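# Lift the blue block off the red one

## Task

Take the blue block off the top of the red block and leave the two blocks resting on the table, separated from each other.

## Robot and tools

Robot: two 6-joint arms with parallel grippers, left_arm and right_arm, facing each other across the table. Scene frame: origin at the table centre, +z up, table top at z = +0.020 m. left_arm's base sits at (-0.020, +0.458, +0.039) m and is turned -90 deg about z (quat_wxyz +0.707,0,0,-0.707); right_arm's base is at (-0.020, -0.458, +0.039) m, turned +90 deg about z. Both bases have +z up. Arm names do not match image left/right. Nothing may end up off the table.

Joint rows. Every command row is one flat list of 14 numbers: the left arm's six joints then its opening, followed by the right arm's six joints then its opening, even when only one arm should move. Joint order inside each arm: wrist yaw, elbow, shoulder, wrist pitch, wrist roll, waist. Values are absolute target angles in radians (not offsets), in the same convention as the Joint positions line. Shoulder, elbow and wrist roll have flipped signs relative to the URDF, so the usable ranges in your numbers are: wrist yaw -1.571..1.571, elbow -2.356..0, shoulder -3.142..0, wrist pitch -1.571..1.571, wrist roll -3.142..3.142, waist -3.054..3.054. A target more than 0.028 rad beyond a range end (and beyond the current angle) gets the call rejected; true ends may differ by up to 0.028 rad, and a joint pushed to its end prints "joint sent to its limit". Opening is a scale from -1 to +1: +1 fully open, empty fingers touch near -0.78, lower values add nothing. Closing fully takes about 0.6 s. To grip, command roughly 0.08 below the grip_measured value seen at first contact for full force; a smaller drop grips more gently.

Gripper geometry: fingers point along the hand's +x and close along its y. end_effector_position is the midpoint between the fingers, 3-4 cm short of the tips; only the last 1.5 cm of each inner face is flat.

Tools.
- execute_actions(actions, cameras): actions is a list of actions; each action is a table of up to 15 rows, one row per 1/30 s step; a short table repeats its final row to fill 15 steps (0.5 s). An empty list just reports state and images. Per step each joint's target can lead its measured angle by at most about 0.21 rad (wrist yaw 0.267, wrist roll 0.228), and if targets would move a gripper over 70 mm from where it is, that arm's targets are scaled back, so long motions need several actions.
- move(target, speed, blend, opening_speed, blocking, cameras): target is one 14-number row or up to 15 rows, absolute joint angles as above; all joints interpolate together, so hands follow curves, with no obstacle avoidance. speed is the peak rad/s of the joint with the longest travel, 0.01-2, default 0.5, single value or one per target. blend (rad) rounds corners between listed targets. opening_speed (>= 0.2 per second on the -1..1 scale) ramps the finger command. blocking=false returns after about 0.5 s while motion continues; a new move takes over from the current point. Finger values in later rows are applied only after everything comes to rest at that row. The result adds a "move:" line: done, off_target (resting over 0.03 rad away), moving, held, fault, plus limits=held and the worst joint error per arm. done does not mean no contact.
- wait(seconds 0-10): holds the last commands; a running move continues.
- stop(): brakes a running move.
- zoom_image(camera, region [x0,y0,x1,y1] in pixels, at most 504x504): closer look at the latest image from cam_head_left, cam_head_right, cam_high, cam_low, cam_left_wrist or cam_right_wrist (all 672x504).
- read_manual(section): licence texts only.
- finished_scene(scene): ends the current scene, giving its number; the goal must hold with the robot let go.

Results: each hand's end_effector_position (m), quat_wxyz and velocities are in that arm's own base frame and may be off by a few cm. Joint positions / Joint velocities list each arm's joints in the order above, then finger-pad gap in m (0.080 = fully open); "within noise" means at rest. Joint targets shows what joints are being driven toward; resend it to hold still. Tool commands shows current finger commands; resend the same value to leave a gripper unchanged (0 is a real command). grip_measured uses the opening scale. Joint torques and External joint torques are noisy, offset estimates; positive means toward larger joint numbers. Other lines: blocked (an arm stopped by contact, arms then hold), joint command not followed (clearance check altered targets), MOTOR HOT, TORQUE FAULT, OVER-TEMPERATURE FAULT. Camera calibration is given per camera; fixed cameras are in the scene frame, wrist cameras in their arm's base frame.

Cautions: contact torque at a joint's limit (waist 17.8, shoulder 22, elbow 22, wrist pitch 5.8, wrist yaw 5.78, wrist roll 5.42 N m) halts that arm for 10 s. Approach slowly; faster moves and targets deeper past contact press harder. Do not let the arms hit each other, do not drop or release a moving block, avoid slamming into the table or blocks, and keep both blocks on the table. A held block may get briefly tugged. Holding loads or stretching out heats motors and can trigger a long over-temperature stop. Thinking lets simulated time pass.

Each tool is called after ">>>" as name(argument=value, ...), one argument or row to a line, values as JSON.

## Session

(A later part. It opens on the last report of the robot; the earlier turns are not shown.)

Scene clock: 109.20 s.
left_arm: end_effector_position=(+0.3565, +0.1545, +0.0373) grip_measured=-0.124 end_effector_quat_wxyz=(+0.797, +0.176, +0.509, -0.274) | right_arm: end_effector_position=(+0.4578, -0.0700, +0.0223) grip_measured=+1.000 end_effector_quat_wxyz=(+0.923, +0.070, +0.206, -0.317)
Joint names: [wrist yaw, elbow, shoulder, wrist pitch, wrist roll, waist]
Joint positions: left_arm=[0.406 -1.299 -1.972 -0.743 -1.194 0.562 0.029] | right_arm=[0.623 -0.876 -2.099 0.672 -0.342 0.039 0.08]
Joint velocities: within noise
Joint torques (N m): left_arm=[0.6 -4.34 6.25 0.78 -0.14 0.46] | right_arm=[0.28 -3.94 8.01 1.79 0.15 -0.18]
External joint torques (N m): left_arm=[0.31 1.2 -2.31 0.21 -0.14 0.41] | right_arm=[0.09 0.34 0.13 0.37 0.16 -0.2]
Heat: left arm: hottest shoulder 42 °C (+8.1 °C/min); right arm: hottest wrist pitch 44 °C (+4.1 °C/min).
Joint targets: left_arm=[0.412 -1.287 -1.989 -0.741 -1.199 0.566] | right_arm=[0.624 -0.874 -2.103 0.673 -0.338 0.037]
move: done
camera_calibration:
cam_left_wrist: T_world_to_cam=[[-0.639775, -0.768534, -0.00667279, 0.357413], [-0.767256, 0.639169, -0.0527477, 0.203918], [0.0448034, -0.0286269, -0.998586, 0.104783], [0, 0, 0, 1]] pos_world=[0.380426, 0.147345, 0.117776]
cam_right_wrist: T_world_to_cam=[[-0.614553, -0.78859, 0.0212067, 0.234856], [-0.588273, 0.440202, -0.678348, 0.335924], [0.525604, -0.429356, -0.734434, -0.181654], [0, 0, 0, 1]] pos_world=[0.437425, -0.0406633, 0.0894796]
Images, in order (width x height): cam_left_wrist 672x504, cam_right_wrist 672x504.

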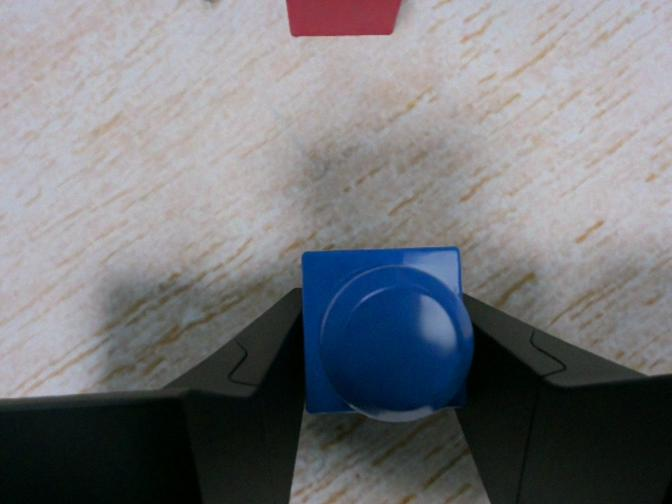

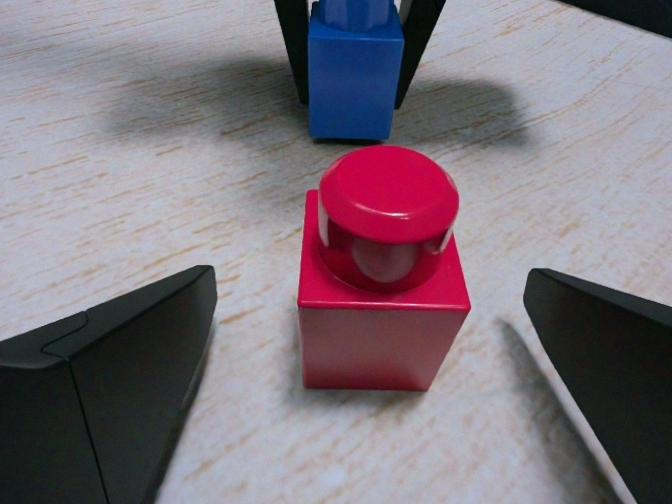

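>>> move(
  target=[0.412, -1.277, -1.996, -0.725, -1.199, 0.566, -0.22, 0.624, -0.874, -2.103, 0.673, -0.338, 0.037, 1.0],
  speed=0.05,
  cameras=["cam_right_wrist"],
)

>>> zoom_image(
  camera="cam_right_wrist",
  region=[260, 60, 460, 210],
)

Scene clock: 112.63 s.
left_arm: end_effector_position=(+0.3563, +0.1544, +0.0329) grip_measured=-0.124 end_effector_quat_wxyz=(+0.796, +0.176, +0.509, -0.274) | right_arm: end_effector_position=(+0.4578, -0.0700, +0.0223) grip_measured=+1.000 end_effector_quat_wxyz=(+0.923, +0.070, +0.206, -0.317)
Joint names: [wrist yaw, elbow, shoulder, wrist pitch, wrist roll, waist]
Joint positions: left_arm=[0.406 -1.289 -1.979 -0.727 -1.194 0.562 0.029] | right_arm=[0.623 -0.876 -2.099 0.672 -0.342 0.039 0.08]
Joint velocities: within noise
Joint torques (N m): left_arm=[0.59 -4.26 6.15 0.81 -0.18 0.38] | right_arm=[0.28 -3.99 7.98 1.76 0.15 -0.11]
External joint torques (N m): left_arm=[0.3 1.24 -2.41 0.25 -0.17 0.37] | right_arm=[0.08 0.29 0.1 0.34 0.15 -0.07]
Heat: left arm: hottest shoulder 41 °C (+7.0 °C/min); right arm: hottest wrist pitch 44 °C (+4.0 °C/min).
Joint targets: left_arm=[0.412 -1.277 -1.996 -0.725 -1.199 0.566] | right_arm=[0.624 -0.874 -2.103 0.673 -0.338 0.037]
move: done
camera_calibration:
cam_right_wrist: T_world_to_cam=[[-0.614553, -0.78859, 0.0212067, 0.234856], [-0.588273, 0.440202, -0.678348, 0.335924], [0.525604, -0.429356, -0.734434, -0.181654], [0, 0, 0, 1]] pos_world=[0.437425, -0.0406633, 0.0894796]
Images, in order (width x height): cam_right_wrist 672x504.

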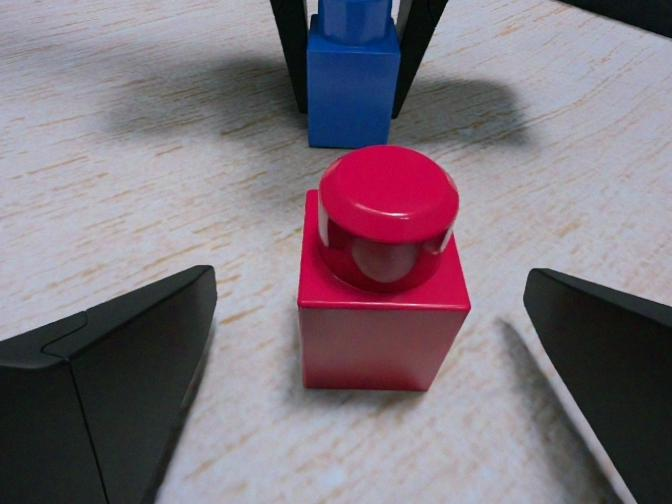

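Scaled by 2.520.

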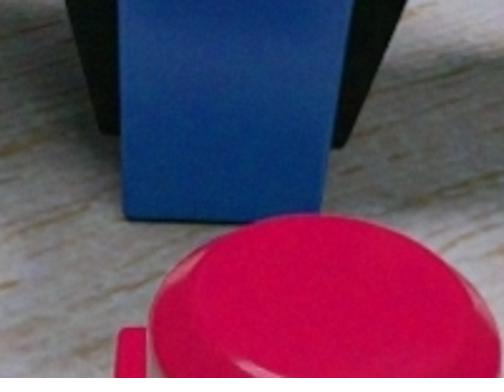

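>>> move(
  target=[
    [0.412, -1.273, -1.999, -0.718, -1.199, 0.566, -0.22, 0.7455, -0.749, -2.066, 0.826, -0.343, 0.122, 1.0],
    [0.412, -1.273, -1.999, -0.718, -1.199, 0.566, 1.0, 0.7455, -0.749, -2.066, 0.826, -0.343, 0.122, 1.0],
  ],
  speed=0.2,
  opening_speed=0.6,
  cameras=["cam_right_wrist", "cam_left_wrist"],
)

Scene clock: 116.80 s.
left_arm: end_effector_position=(+0.3564, +0.1543, +0.0312) grip_measured=+0.985 end_effector_quat_wxyz=(+0.797, +0.176, +0.509, -0.274) | right_arm: end_effector_position=(+0.4313, -0.0508, +0.0239) grip_measured=+1.000 end_effector_quat_wxyz=(+0.926, +0.054, +0.174, -0.331)
Joint names: [wrist yaw, elbow, shoulder, wrist pitch, wrist roll, waist]
Joint positions: left_arm=[0.406 -1.286 -1.981 -0.72 -1.194 0.562 0.079] | right_arm=[0.742 -0.752 -2.081 0.822 -0.342 0.119 0.08]
Joint velocities: within noise
Joint torques (N m): left_arm=[0.56 -4.4 6 0.79 -0.16 0.38] | right_arm=[0.38 -3.21 9.64 2.04 -0.01 0.2]
External joint torques (N m): left_arm=[0.26 1.13 -2.67 0.23 -0.16 0.4] | right_arm=[0.17 0.64 2.28 0.61 -0.01 0.24]
Heat: left arm: hottest shoulder 41 °C (+6.0 °C/min); right arm: hottest wrist pitch 44 °C (+3.0 °C/min).
Joint targets: left_arm=[0.412 -1.273 -1.999 -0.718 -1.199 0.566] | right_arm=[0.746 -0.749 -2.066 0.826 -0.343 0.122]
move: done
camera_calibration:
cam_left_wrist: T_world_to_cam=[[-0.63986, -0.768461, -0.00680264, 0.357184], [-0.767142, 0.639236, -0.0535812, 0.203613], [0.0455236, -0.0290659, -0.99854, 0.0984899], [0, 0, 0, 1]] pos_world=[0.380264, 0.147188, 0.111686]
cam_right_wrist: T_world_to_cam=[[-0.633933, -0.772614, 0.0345952, 0.242459], [-0.543776, 0.413469, -0.730309, 0.293658], [0.549943, -0.481779, -0.68224, -0.172688], [0, 0, 0, 1]] pos_world=[0.408356, -0.0172889, 0.088258]
Images, in order (width x height): cam_left_wrist 672x504, cam_right_wrist 672x504.

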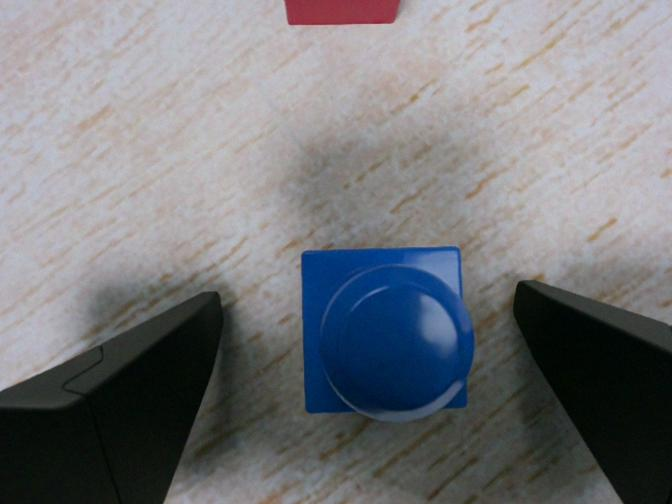

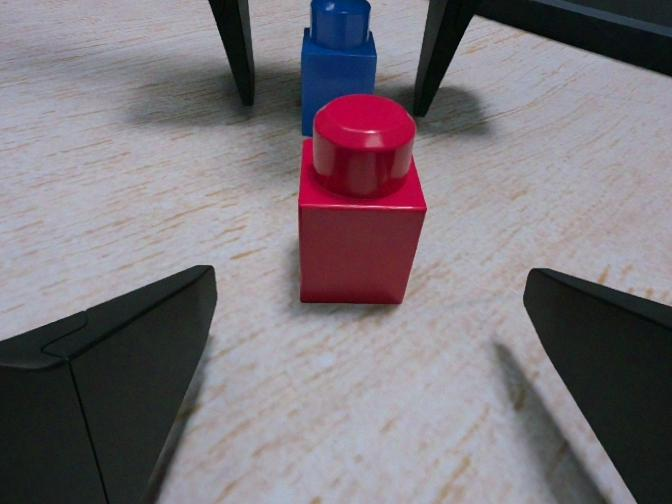

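>>> move(
  target=[0.409, -1.470, -1.900, -0.992, -1.194, 0.563, 1.0, 0.7455, -0.749, -1.90, 0.826, -0.343, 0.122, 1.0],
  speed=0.5,
)

Scene clock: 118.73 s.
left_arm: end_effector_position=(+0.3546, +0.1531, +0.0965) grip_measured=+0.986 end_effector_quat_wxyz=(+0.793, +0.168, +0.515, -0.279) | right_arm: end_effector_position=(+0.4384, -0.0500, +0.0922) grip_measured=+1.000 end_effector_quat_wxyz=(+0.937, +0.091, +0.099, -0.324)
Joint names: [wrist yaw, elbow, shoulder, wrist pitch, wrist roll, waist]
Joint positions: left_arm=[0.406 -1.461 -1.908 -0.99 -1.194 0.562 0.079] | right_arm=[0.743 -0.75 -1.912 0.824 -0.342 0.119 0.08]
Joint velocities: within noise
Joint torques (N m): left_arm=[0.43 -6.99 8.88 0.46 -0.01 0.19] | right_arm=[0.29 -4.2 9.05 1.96 -0.03 0.2]
External joint torques (N m): left_arm=[0.13 -1.08 0.4 -0.08 -0.01 0.14] | right_arm=[0.14 0.43 2.02 0.48 -0.03 0.24]
Heat: left arm: hottest shoulder 41 °C (+6.0 °C/min); right arm: hottest wrist pitch 44 °C (+3.0 °C/min).
Joint targets: left_arm=[0.409 -1.470 -1.900 -0.992 -1.194 0.563] | right_arm=[0.746 -0.749 -1.900 0.826 -0.343 0.122]
move: done
camera_calibration:
cam_left_wrist: T_world_to_cam=[[-0.639786, -0.768414, 0.0146024, 0.353445], [-0.768096, 0.638635, -0.0466313, 0.206199], [0.0265066, -0.0410501, -0.998805, 0.172397], [0, 0, 0, 1]] pos_world=[0.37994, 0.146984, 0.176645]
cam_right_wrist: T_world_to_cam=[[-0.629851, -0.771877, -0.0865672, 0.254685], [-0.415314, 0.428868, -0.802238, 0.298159], [0.656355, -0.469338, -0.590694, -0.184127], [0, 0, 0, 1]] pos_world=[0.405096, -0.0177032, 0.15248]

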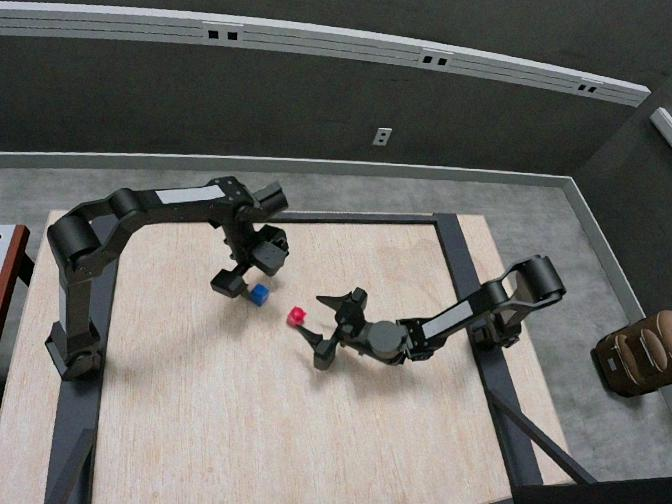

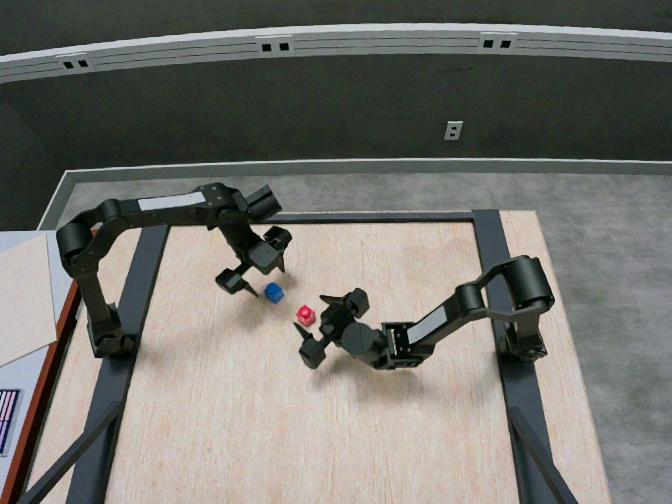

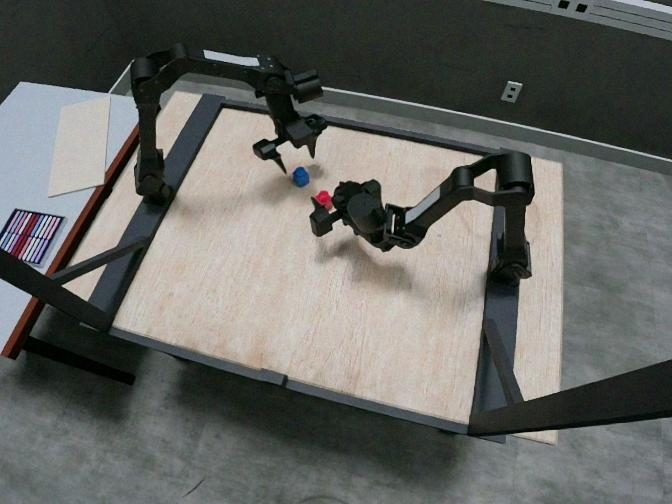

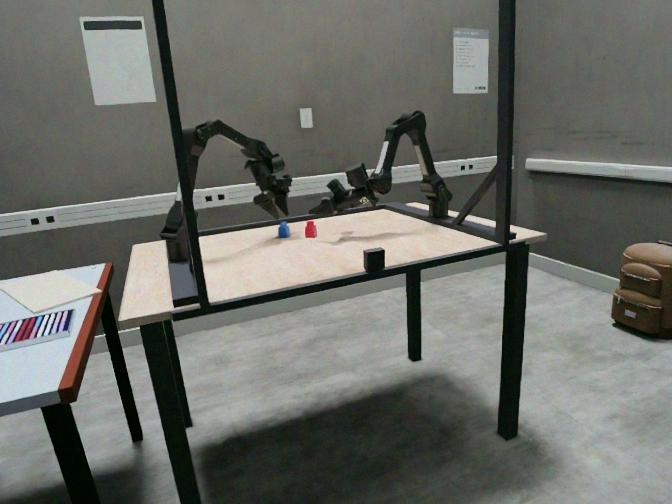

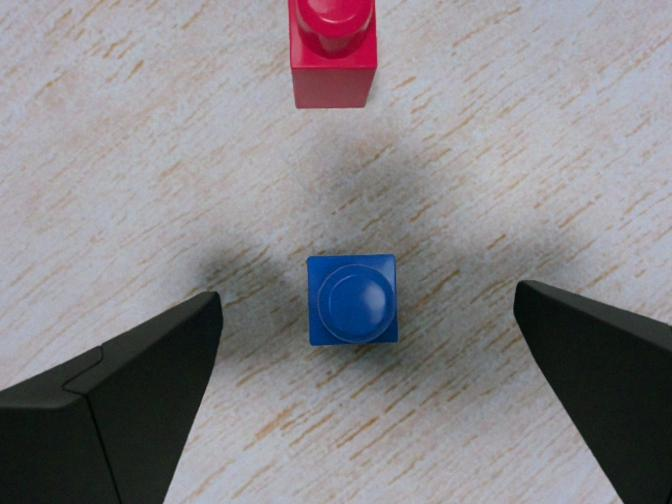

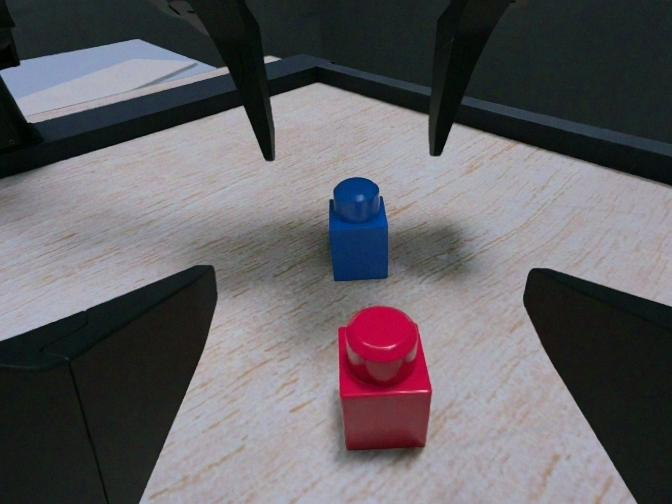

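>>> finished_scene(
  scene=1,
)

The scene is finished: the task was done.


## Next scene

The same job, from a new start.

>>> execute_actions(
  actions=[],
)

>>> zoom_image(
  camera="cam_head_right",
  region=[265, 275, 345, 335],
)

Scene clock: 0.00 s.
left_arm: end_effector_position=(+0.2973, -0.2831, +0.2970) grip_measured=+0.989 end_effector_quat_wxyz=(+0.955, +0.053, +0.289, -0.025) | right_arm: end_effector_position=(+0.3371, -0.1170, +0.2446) grip_measured=+1.000 end_effector_quat_wxyz=(+0.875, +0.298, +0.379, +0.039)
Joint names: [wrist yaw, elbow, shoulder, wrist pitch, wrist roll, waist]
Joint positions: left_arm=[-0.774 -1.685 -1.658 -0.916 0.607 -1.02 0.08] | right_arm=[-0.705 -1.359 -1.473 -0.885 -0.012 -0.611 0.08]
Joint velocities: within noise
Joint torques (N m): no reading
External joint torques (N m): no reading
Heat: left arm: hottest wrist yaw 36 °C (+0.0 °C/min); right arm: hottest wrist pitch 38 °C (+0.0 °C/min).
Joint targets: left_arm=[-0.775 -1.684 -1.659 -0.916 0.607 -1.020] | right_arm=[-0.706 -1.363 -1.470 -0.884 -0.012 -0.611]
Tool commands: left_gripper/opening=+0.988879 right_gripper/opening=+1.0
camera_calibration:
cam_left_wrist: T_world_to_cam=[[-0.102088, -0.988895, -0.108001, -0.207156], [-0.816098, 0.145337, -0.55934, 0.477011], [0.568825, 0.0310382, -0.821873, 0.162828], [0, 0, 0, 1]] pos_world=[0.27552, -0.279237, 0.378262]
cam_right_wrist: T_world_to_cam=[[-0.152914, -0.830397, -0.535778, 0.0946103], [-0.905573, 0.334809, -0.260461, 0.428805], [0.39567, 0.445358, -0.803182, 0.187823], [0, 0, 0, 1]] pos_world=[0.328465, -0.148652, 0.313233]

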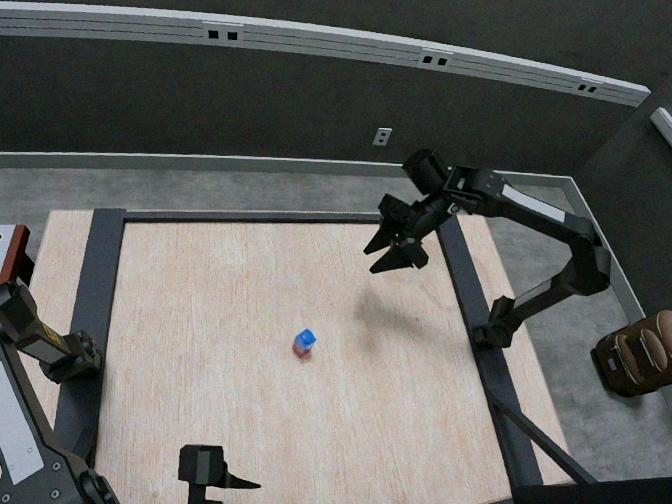

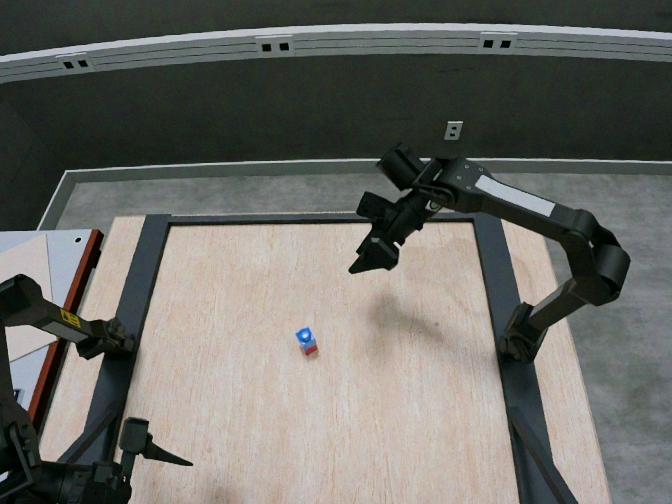

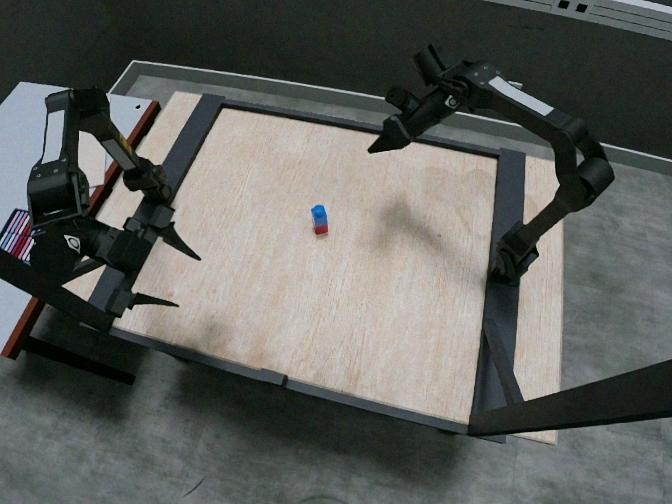

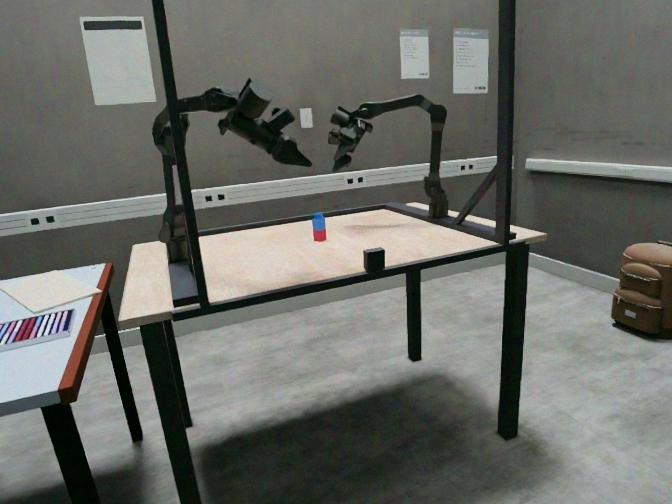

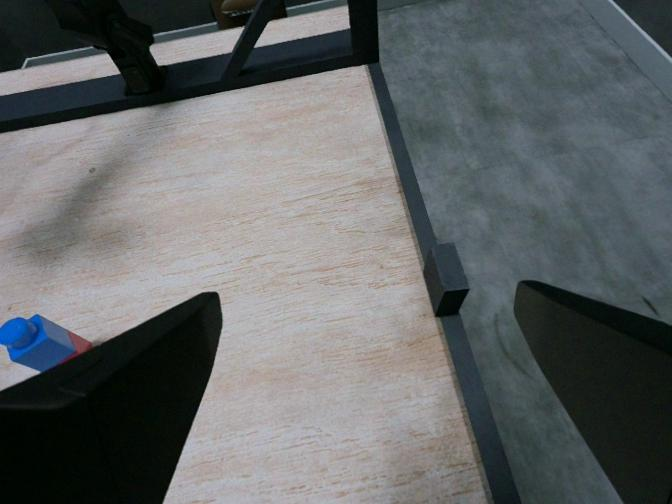

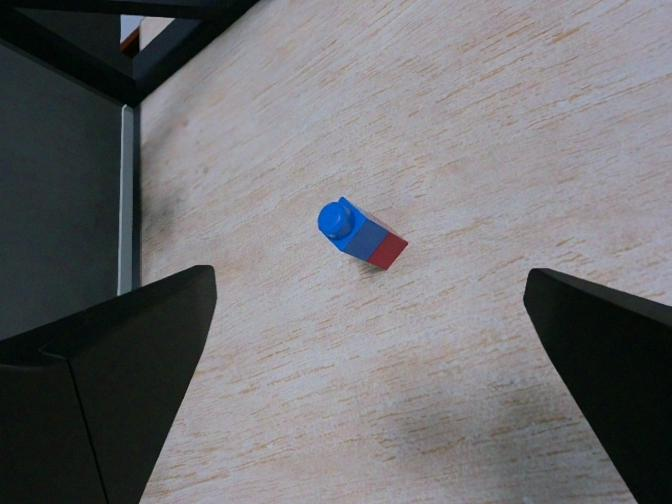

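Scaled by 6.300.

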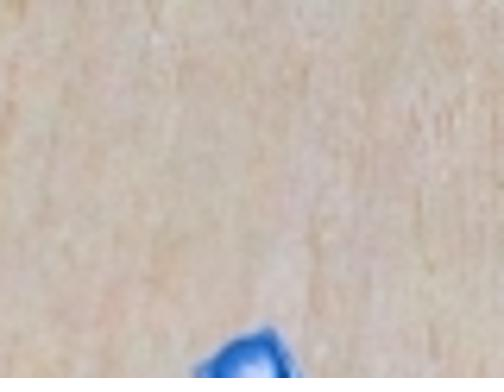

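>>> zoom_image(
  camera="cam_head_right",
  region=[267, 313, 347, 373],
)

>>> zoom_image(
  camera="cam_right_wrist",
  region=[300, 180, 420, 280],
)

>>> zoom_image(
  camera="cam_head_left",
  region=[265, 313, 345, 373],
)

Scaled by 6.300.

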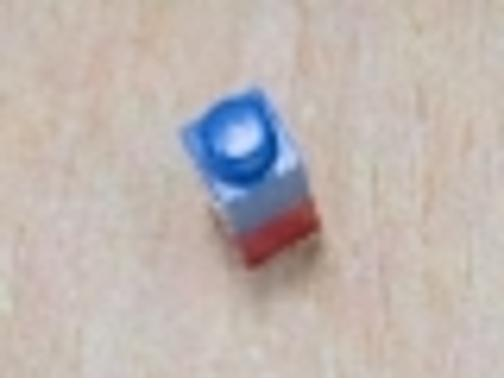

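Scaled by 4.200.

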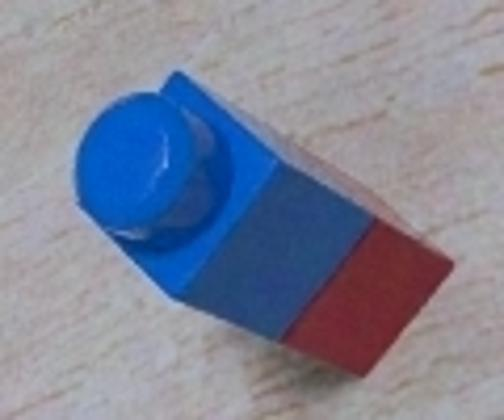

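Scaled by 6.300.

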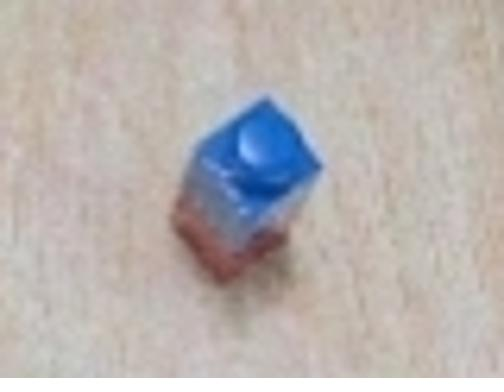

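>>> move(
  target=[
    [-0.268, -1.505, -1.74, -0.870, 0.630, -0.091, 1.0, -0.877, -0.90, -1.88, 0.25, 0.55, -0.44, 1.0],
    [-0.268, -1.505, -1.878, -0.870, 0.630, -0.091, 1.0, -0.877, -0.832, -1.960, 0.401, 0.5955, -0.427, 1.0],
  ],
  speed=[0.9, 0.5],
  blend=0.08,
  cameras=["cam_left_wrist", "cam_right_wrist", "cam_head_right"],
)

Scene clock: 13.20 s.
left_arm: end_effector_position=(+0.4217, +0.0024, +0.1282) grip_measured=+0.989 end_effector_quat_wxyz=(+0.808, -0.152, +0.514, +0.244) | right_arm: end_effector_position=(+0.4145, -0.0634, +0.0452) grip_measured=+1.000 end_effector_quat_wxyz=(+0.936, -0.061, +0.209, +0.278)
Joint names: [wrist yaw, elbow, shoulder, wrist pitch, wrist roll, waist]
Joint positions: left_arm=[-0.272 -1.513 -1.865 -0.871 0.625 -0.09 0.08] | right_arm=[-0.873 -0.836 -1.955 0.397 0.591 -0.43 0.08]
Joint velocities: within noise
Joint torques (N m): left_arm=[-0.07 -5.45 6.51 1.09 0.23 0.11] | right_arm=[-0.46 -4.02 7.1 1.89 0.17 0.25]
External joint torques (N m): left_arm=[0.13 0.84 -2.02 0.21 0.23 0.11] | right_arm=[-0.13 0.5 -0.13 0.66 0.18 0.21]
Heat: left arm: hottest wrist yaw 36 °C (+0.0 °C/min); right arm: hottest wrist pitch 38 °C (+0.0 °C/min).
Joint targets: left_arm=[-0.268 -1.505 -1.878 -0.870 0.630 -0.091] | right_arm=[-0.877 -0.832 -1.960 0.401 0.596 -0.427]
move: done; blend cut to 0.0755 rad at target 1
camera_calibration:
cam_left_wrist: T_world_to_cam=[[0.52514, -0.850932, -0.0119168, -0.207548], [-0.849906, -0.523689, -0.0583817, 0.394315], [0.0434382, 0.0407867, -0.998223, 0.188616], [0, 0, 0, 1]] pos_world=[0.435929, 0.0221961, 0.208828]
cam_right_wrist: T_world_to_cam=[[0.544549, -0.838555, 0.0170641, -0.270548], [-0.609762, -0.409779, -0.678433, 0.278102], [0.575896, 0.359035, -0.734464, -0.110121], [0, 0, 0, 1]] pos_world=[0.380321, -0.0733716, 0.112411]
Images, in order (width x height): cam_head_right 672x504, cam_left_wrist 672x504, cam_right_wrist 672x504.

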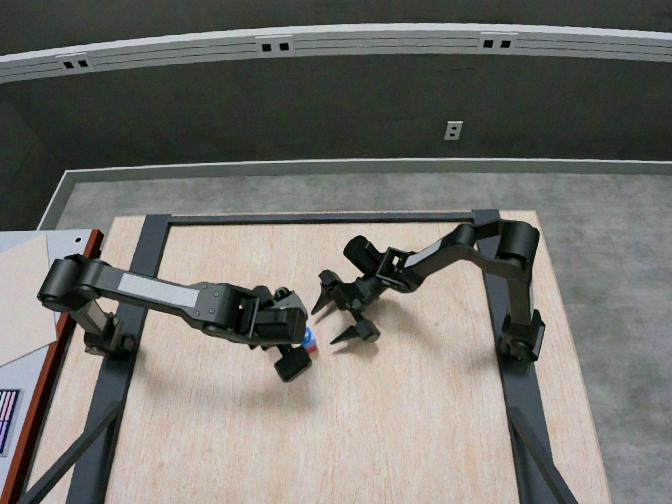

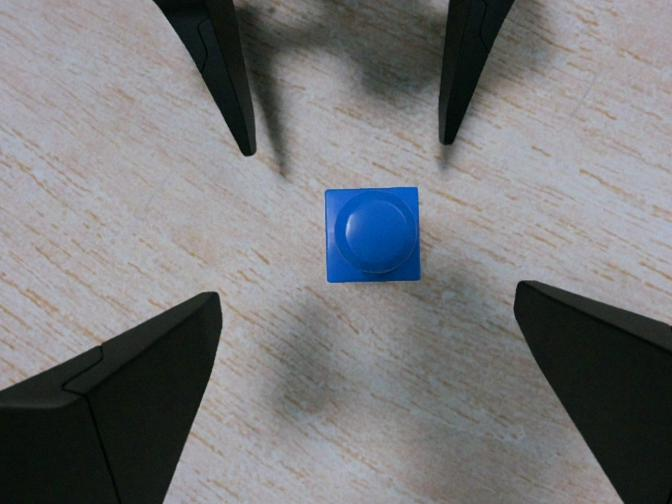

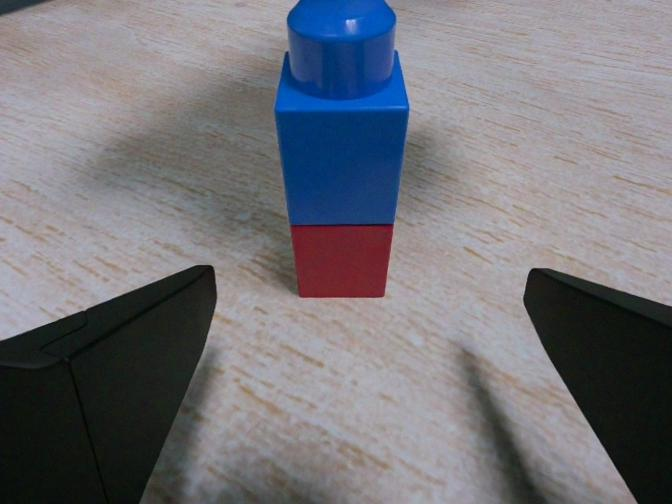

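>>> move(
  target=[
    [-0.252, -1.449, -2.002, -0.684, 0.592, -0.055, 1.0, -0.788, -0.917, -2.098, 0.5425, 0.488, -0.3135, 1.0],
    [-0.252, -1.449, -2.002, -0.684, 0.592, -0.055, 1.0, -0.788, -0.917, -2.098, 0.5425, 0.488, -0.3135, -0.2],
  ],
  speed=0.3,
  opening_speed=0.8,
  cameras=["cam_left_wrist", "cam_right_wrist"],
)

Scene clock: 26.63 s.
left_arm: end_effector_position=(+0.4449, +0.0125, +0.0746) grip_measured=+0.989 end_effector_quat_wxyz=(+0.808, -0.156, +0.513, +0.244) | right_arm: end_effector_position=(+0.4499, -0.0343, +0.0242) grip_measured=-0.101 end_effector_quat_wxyz=(+0.935, -0.064, +0.207, +0.282)
Joint names: [wrist yaw, elbow, shoulder, wrist pitch, wrist roll, waist]
Joint positions: left_arm=[-0.257 -1.46 -1.985 -0.685 0.598 -0.058 0.08] | right_arm=[-0.789 -0.908 -2.091 0.539 0.493 -0.315 0.03]
Joint velocities: within noise
Joint torques (N m): left_arm=[0 -5.01 7.08 1.19 -0.18 0.27] | right_arm=[-0.2 -5.35 7.62 1.92 -0.13 0.1]
External joint torques (N m): left_arm=[0.19 1.19 -2.27 0.28 -0.18 0.21] | right_arm=[0.07 -0.94 -0.4 0.59 -0.13 0.12]
Heat: left arm: hottest shoulder 37 °C (+9.0 °C/min); right arm: hottest wrist pitch 40 °C (+4.5 °C/min).
Joint targets: left_arm=[-0.252 -1.449 -2.002 -0.684 0.592 -0.055] | right_arm=[-0.788 -0.917 -2.098 0.542 0.488 -0.313]
move: done
camera_calibration:
cam_left_wrist: T_world_to_cam=[[0.527692, -0.849422, -0.00472722, -0.213487], [-0.848092, -0.526537, -0.0591422, 0.415489], [0.0477476, 0.035218, -0.998238, 0.131892], [0, 0, 0, 1]] pos_world=[0.458731, 0.0327846, 0.155224]
cam_right_wrist: T_world_to_cam=[[0.552012, -0.833527, 0.0226881, -0.268303], [-0.602466, -0.417505, -0.680238, 0.293877], [0.576469, 0.361831, -0.73264, -0.156555], [0, 0, 0, 1]] pos_world=[0.415407, -0.044296, 0.0912951]
Images, in order (width x height): cam_left_wrist 672x504, cam_right_wrist 672x504.

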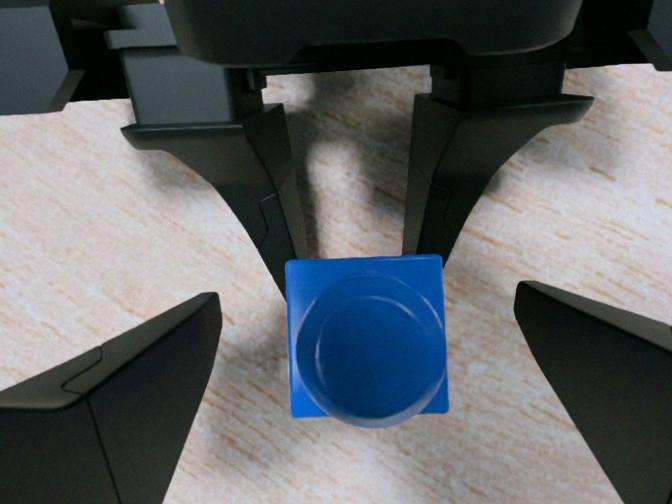

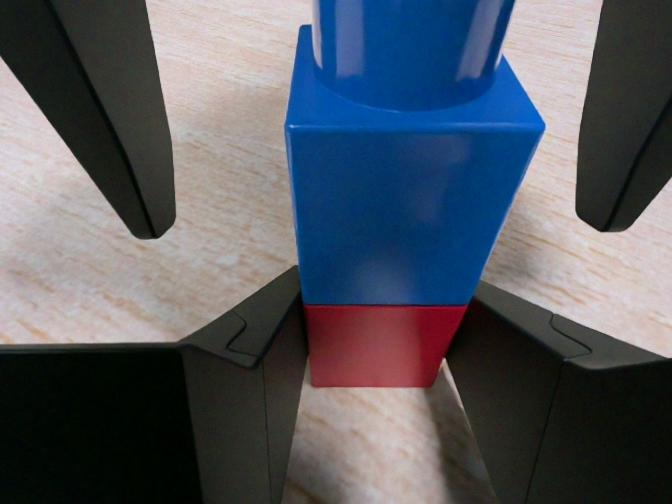

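>>> move(
  target=[
    [-0.252, -1.449, -2.002, -0.684, 0.592, -0.0495, 1.0, -0.788, -0.917, -2.098, 0.5425, 0.488, -0.3135, -0.22],
    [-0.252, -1.449, -2.002, -0.684, 0.592, -0.0495, -0.22, -0.788, -0.917, -2.098, 0.5425, 0.488, -0.3135, -0.22],
    [-0.254, -1.520, -1.965, -0.762, 0.595, -0.052, -0.22, -0.788, -0.917, -2.098, 0.5425, 0.488, -0.3135, -0.22],
    [-0.254, -1.614, -1.942, -0.874, 0.595, -0.052, -0.22, -0.788, -0.917, -2.098, 0.5425, 0.488, -0.3135, -0.22],
  ],
  speed=[0.2, 0.2, 0.12, 0.15],
  blend=[0, 0, 0.03, 0],
  opening_speed=0.8,
  cameras=["cam_left_wrist", "cam_right_wrist"],
)

Scene clock: 41.20 s.
left_arm: end_effector_position=(+0.4436, +0.0149, +0.1190) grip_measured=-0.125 end_effector_quat_wxyz=(+0.804, -0.155, +0.519, +0.247) | right_arm: end_effector_position=(+0.4536, -0.0350, +0.0275) grip_measured=-0.101 end_effector_quat_wxyz=(+0.936, -0.068, +0.201, +0.281)
Joint names: [wrist yaw, elbow, shoulder, wrist pitch, wrist roll, waist]
Joint positions: left_arm=[-0.257 -1.604 -1.957 -0.873 0.598 -0.053 0.029] | right_arm=[-0.789 -0.919 -2.092 0.543 0.493 -0.314 0.03]
Joint velocities: within noise
Joint torques (N m): left_arm=[-0.11 -7.33 10.64 0.89 -0.07 0.15] | right_arm=[-0.22 -4.04 7.84 1.61 -0.14 -0.05]
External joint torques (N m): left_arm=[0.08 -0.94 1.31 0 -0.07 0.21] | right_arm=[0.05 0.4 -0.19 0.28 -0.14 -0.06]
Heat: left arm: hottest shoulder 37 °C (+5.8 °C/min); right arm: hottest wrist pitch 41 °C (+4.4 °C/min).
Joint targets: left_arm=[-0.254 -1.614 -1.942 -0.874 0.595 -0.052] | right_arm=[-0.788 -0.917 -2.098 0.543 0.488 -0.313]
move: done
camera_calibration:
cam_left_wrist: T_world_to_cam=[[0.531978, -0.846658, -0.0130026, -0.211511], [-0.846126, -0.530925, -0.0467872, 0.415972], [0.0327094, 0.0358916, -0.99882, 0.182898], [0, 0, 0, 1]] pos_world=[0.458501, 0.0352081, 0.199394]
cam_right_wrist: T_world_to_cam=[[0.552207, -0.833032, 0.0335316, -0.271376], [-0.593189, -0.420843, -0.686308, 0.293911], [0.585828, 0.359093, -0.726538, -0.160488], [0, 0, 0, 1]] pos_world=[0.418219, -0.044744, 0.0942121]
Images, in order (width x height): cam_left_wrist 672x504, cam_right_wrist 672x504.

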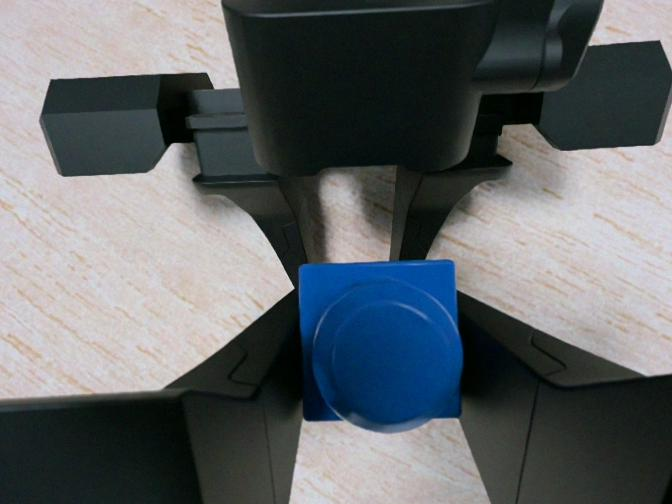

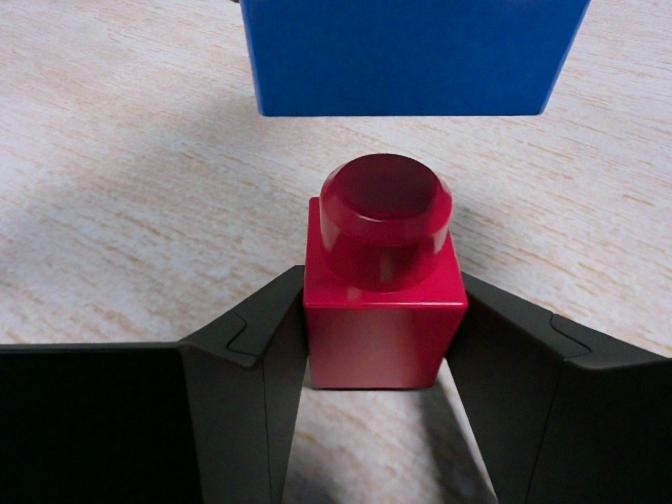

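>>> move(
  target=[
    [-0.321, -1.207, -1.690, -0.785, 0.788, -0.2495, -0.22, -0.788, -0.899, -2.098, 0.5425, 0.488, -0.3135, -0.22],
    [-0.321, -1.032, -1.803, -0.518, 0.788, -0.2495, -0.22, -0.788, -0.899, -2.098, 0.5425, 0.488, -0.3135, 1.0],
  ],
  speed=[0.4, 0.25],
  opening_speed=0.8,
  cameras=["cam_left_wrist", "cam_right_wrist"],
)

>>> zoom_image(
  camera="cam_right_wrist",
  region=[260, 60, 460, 210],
)

Scene clock: 47.60 s.
left_arm: end_effector_position=(+0.3615, -0.0431, +0.0380) grip_measured=-0.125 end_effector_quat_wxyz=(+0.808, -0.156, +0.515, +0.242) | right_arm: end_effector_position=(+0.4489, -0.0335, +0.0229) grip_measured=+1.000 end_effector_quat_wxyz=(+0.934, -0.064, +0.208, +0.282)
Joint names: [wrist yaw, elbow, shoulder, wrist pitch, wrist roll, waist]
Joint positions: left_arm=[-0.315 -1.043 -1.789 -0.52 0.783 -0.247 0.029] | right_arm=[-0.789 -0.903 -2.092 0.543 0.493 -0.314 0.08]
Joint velocities: within noise
Joint torques (N m): left_arm=[-0.5 -4.29 5.27 1.07 0.21 -0.06] | right_arm=[-0.22 -3.73 7.74 1.59 -0.14 0.05]
External joint torques (N m): left_arm=[-0.26 1.4 -2.13 0.25 0.21 -0.09] | right_arm=[0.05 0.63 -0.23 0.27 -0.14 0.05]
Heat: left arm: hottest shoulder 37 °C (+5.0 °C/min); right arm: hottest wrist pitch 42 °C (+5.0 °C/min).
Joint targets: left_arm=[-0.321 -1.032 -1.803 -0.518 0.788 -0.249] | right_arm=[-0.788 -0.899 -2.098 0.543 0.488 -0.313]
move: done
camera_calibration:
cam_left_wrist: T_world_to_cam=[[0.52521, -0.850963, -0.00403003, -0.216071], [-0.849797, -0.52423, -0.0550295, 0.313816], [0.0447154, 0.0323268, -0.998477, 0.102274], [0, 0, 0, 1]] pos_world=[0.375589, -0.0226632, 0.118516]
cam_right_wrist: T_world_to_cam=[[0.552623, -0.833167, 0.0209916, -0.267273], [-0.603594, -0.417466, -0.679262, 0.293226], [0.574702, 0.362705, -0.733596, -0.15637], [0, 0, 0, 1]] pos_world=[0.414557, -0.0435553, 0.0900756]
Images, in order (width x height): cam_left_wrist 672x504, cam_right_wrist 672x504.

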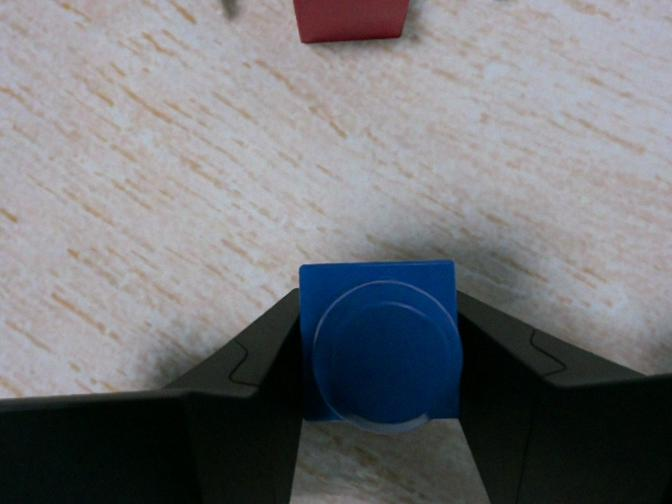

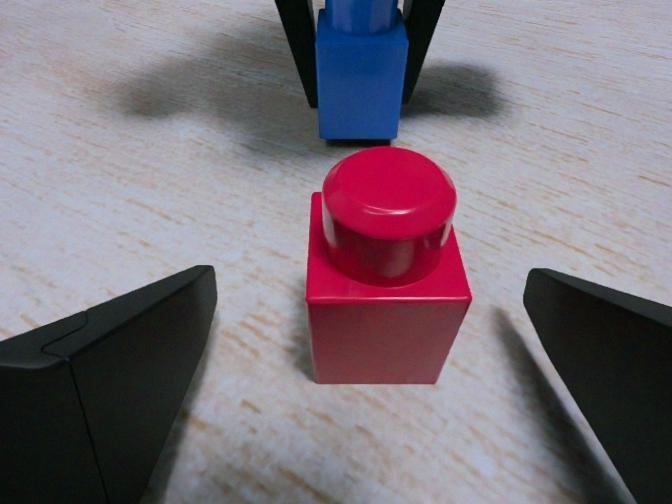

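Scaled by 2.520.

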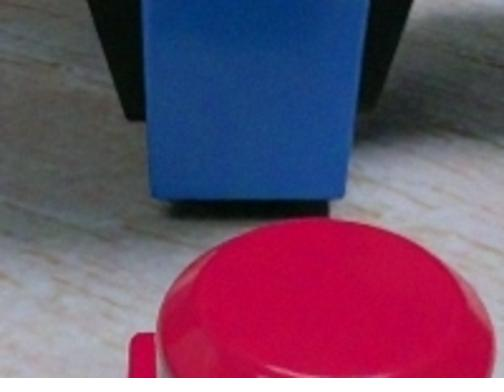

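>>> move(
  target=[
    [-0.321, -1.020, -1.8135, -0.4955, 0.788, -0.2495, -0.22, -0.877, -0.832, -1.950, 0.401, 0.5955, -0.427, 1.0],
    [-0.321, -1.020, -1.8135, -0.4955, 0.788, -0.2495, 1.0, -0.877, -0.832, -1.950, 0.401, 0.5955, -0.427, 1.0],
    [-0.321, -1.207, -1.690, -0.785, 0.788, -0.2495, 1.0, -0.877, -0.832, -1.82, 0.401, 0.5955, -0.427, 1.0],
  ],
  speed=[0.12, 0.3, 0.5],
  opening_speed=0.8,
)

Scene clock: 54.00 s.
left_arm: end_effector_position=(+0.3578, -0.0422, +0.0983) grip_measured=+0.985 end_effector_quat_wxyz=(+0.803, -0.152, +0.521, +0.245) | right_arm: end_effector_position=(+0.4190, -0.0627, +0.0931) grip_measured=+1.000 end_effector_quat_wxyz=(+0.943, -0.102, +0.162, +0.272)
Joint names: [wrist yaw, elbow, shoulder, wrist pitch, wrist roll, waist]
Joint positions: left_arm=[-0.315 -1.199 -1.699 -0.783 0.783 -0.247 0.079] | right_arm=[-0.873 -0.835 -1.832 0.401 0.591 -0.424 0.08]
Joint velocities: within noise
Joint torques (N m): left_arm=[-0.5 -6.84 7.7 0.78 0.21 -0.13] | right_arm=[-0.44 -4.85 8.74 1.61 0.21 -0.26]
External joint torques (N m): left_arm=[-0.27 -0.72 0.58 -0.02 0.21 -0.14] | right_arm=[-0.16 0.2 1.8 0.3 0.22 -0.23]
Heat: left arm: hottest shoulder 38 °C (+5.6 °C/min); right arm: hottest wrist pitch 42 °C (+4.4 °C/min).
Joint targets: left_arm=[-0.321 -1.207 -1.690 -0.785 0.788 -0.249] | right_arm=[-0.877 -0.832 -1.820 0.401 0.595 -0.427]
move: done
camera_calibration:
cam_left_wrist: T_world_to_cam=[[0.525122, -0.850854, -0.0171469, -0.211715], [-0.850584, -0.524093, -0.0428097, 0.313595], [0.0274383, 0.0370652, -0.998936, 0.169062], [0, 0, 0, 1]] pos_world=[0.373276, -0.0220525, 0.178677]
cam_right_wrist: T_world_to_cam=[[0.54203, -0.831251, 0.123391, -0.281541], [-0.52594, -0.450073, -0.72168, 0.280076], [0.655432, 0.326276, -0.681141, -0.118065], [0, 0, 0, 1]] pos_world=[0.37729, -0.0694545, 0.156445]

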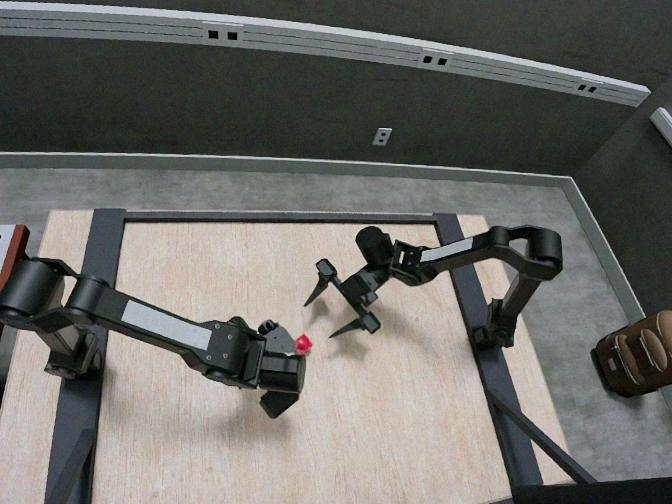

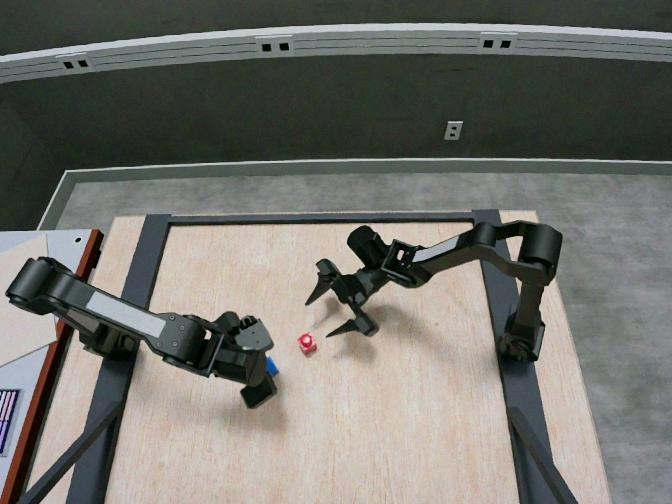

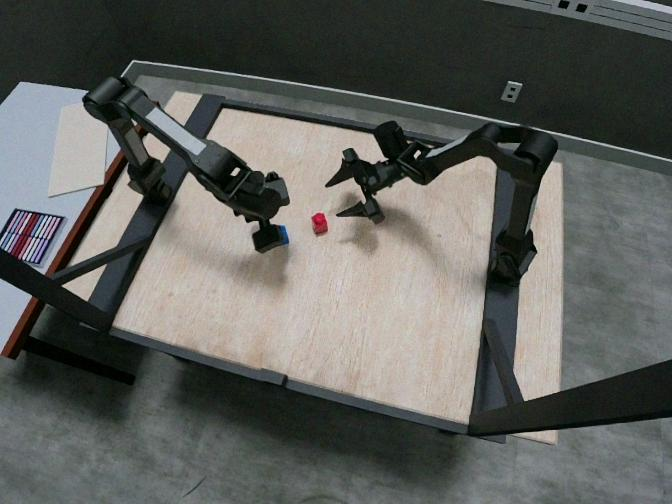

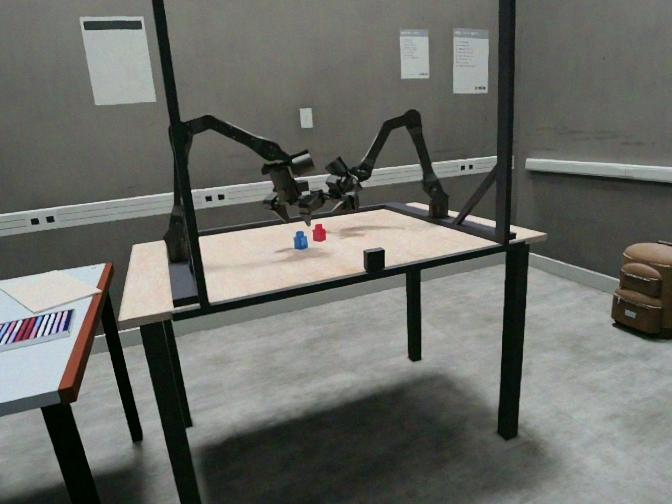

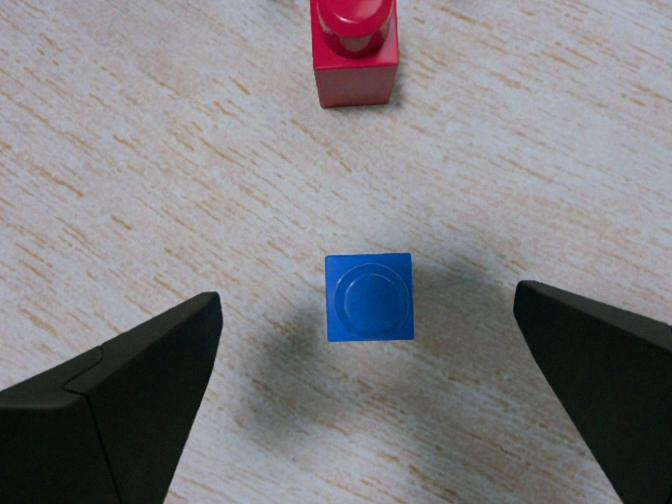

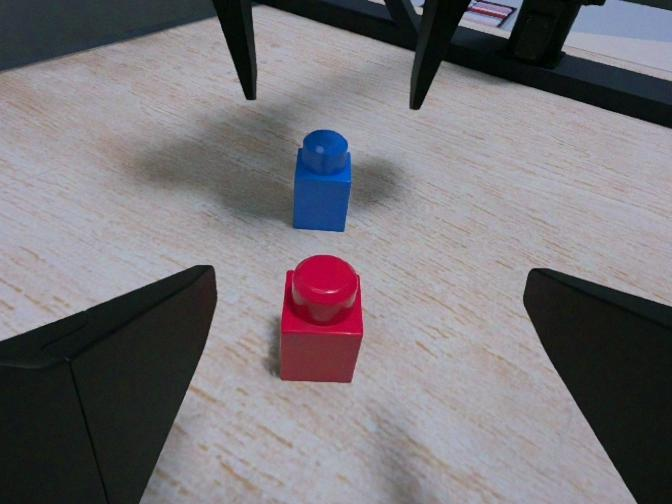

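>>> finished_scene(
  scene=2,
)

The scene is finished: the task was done.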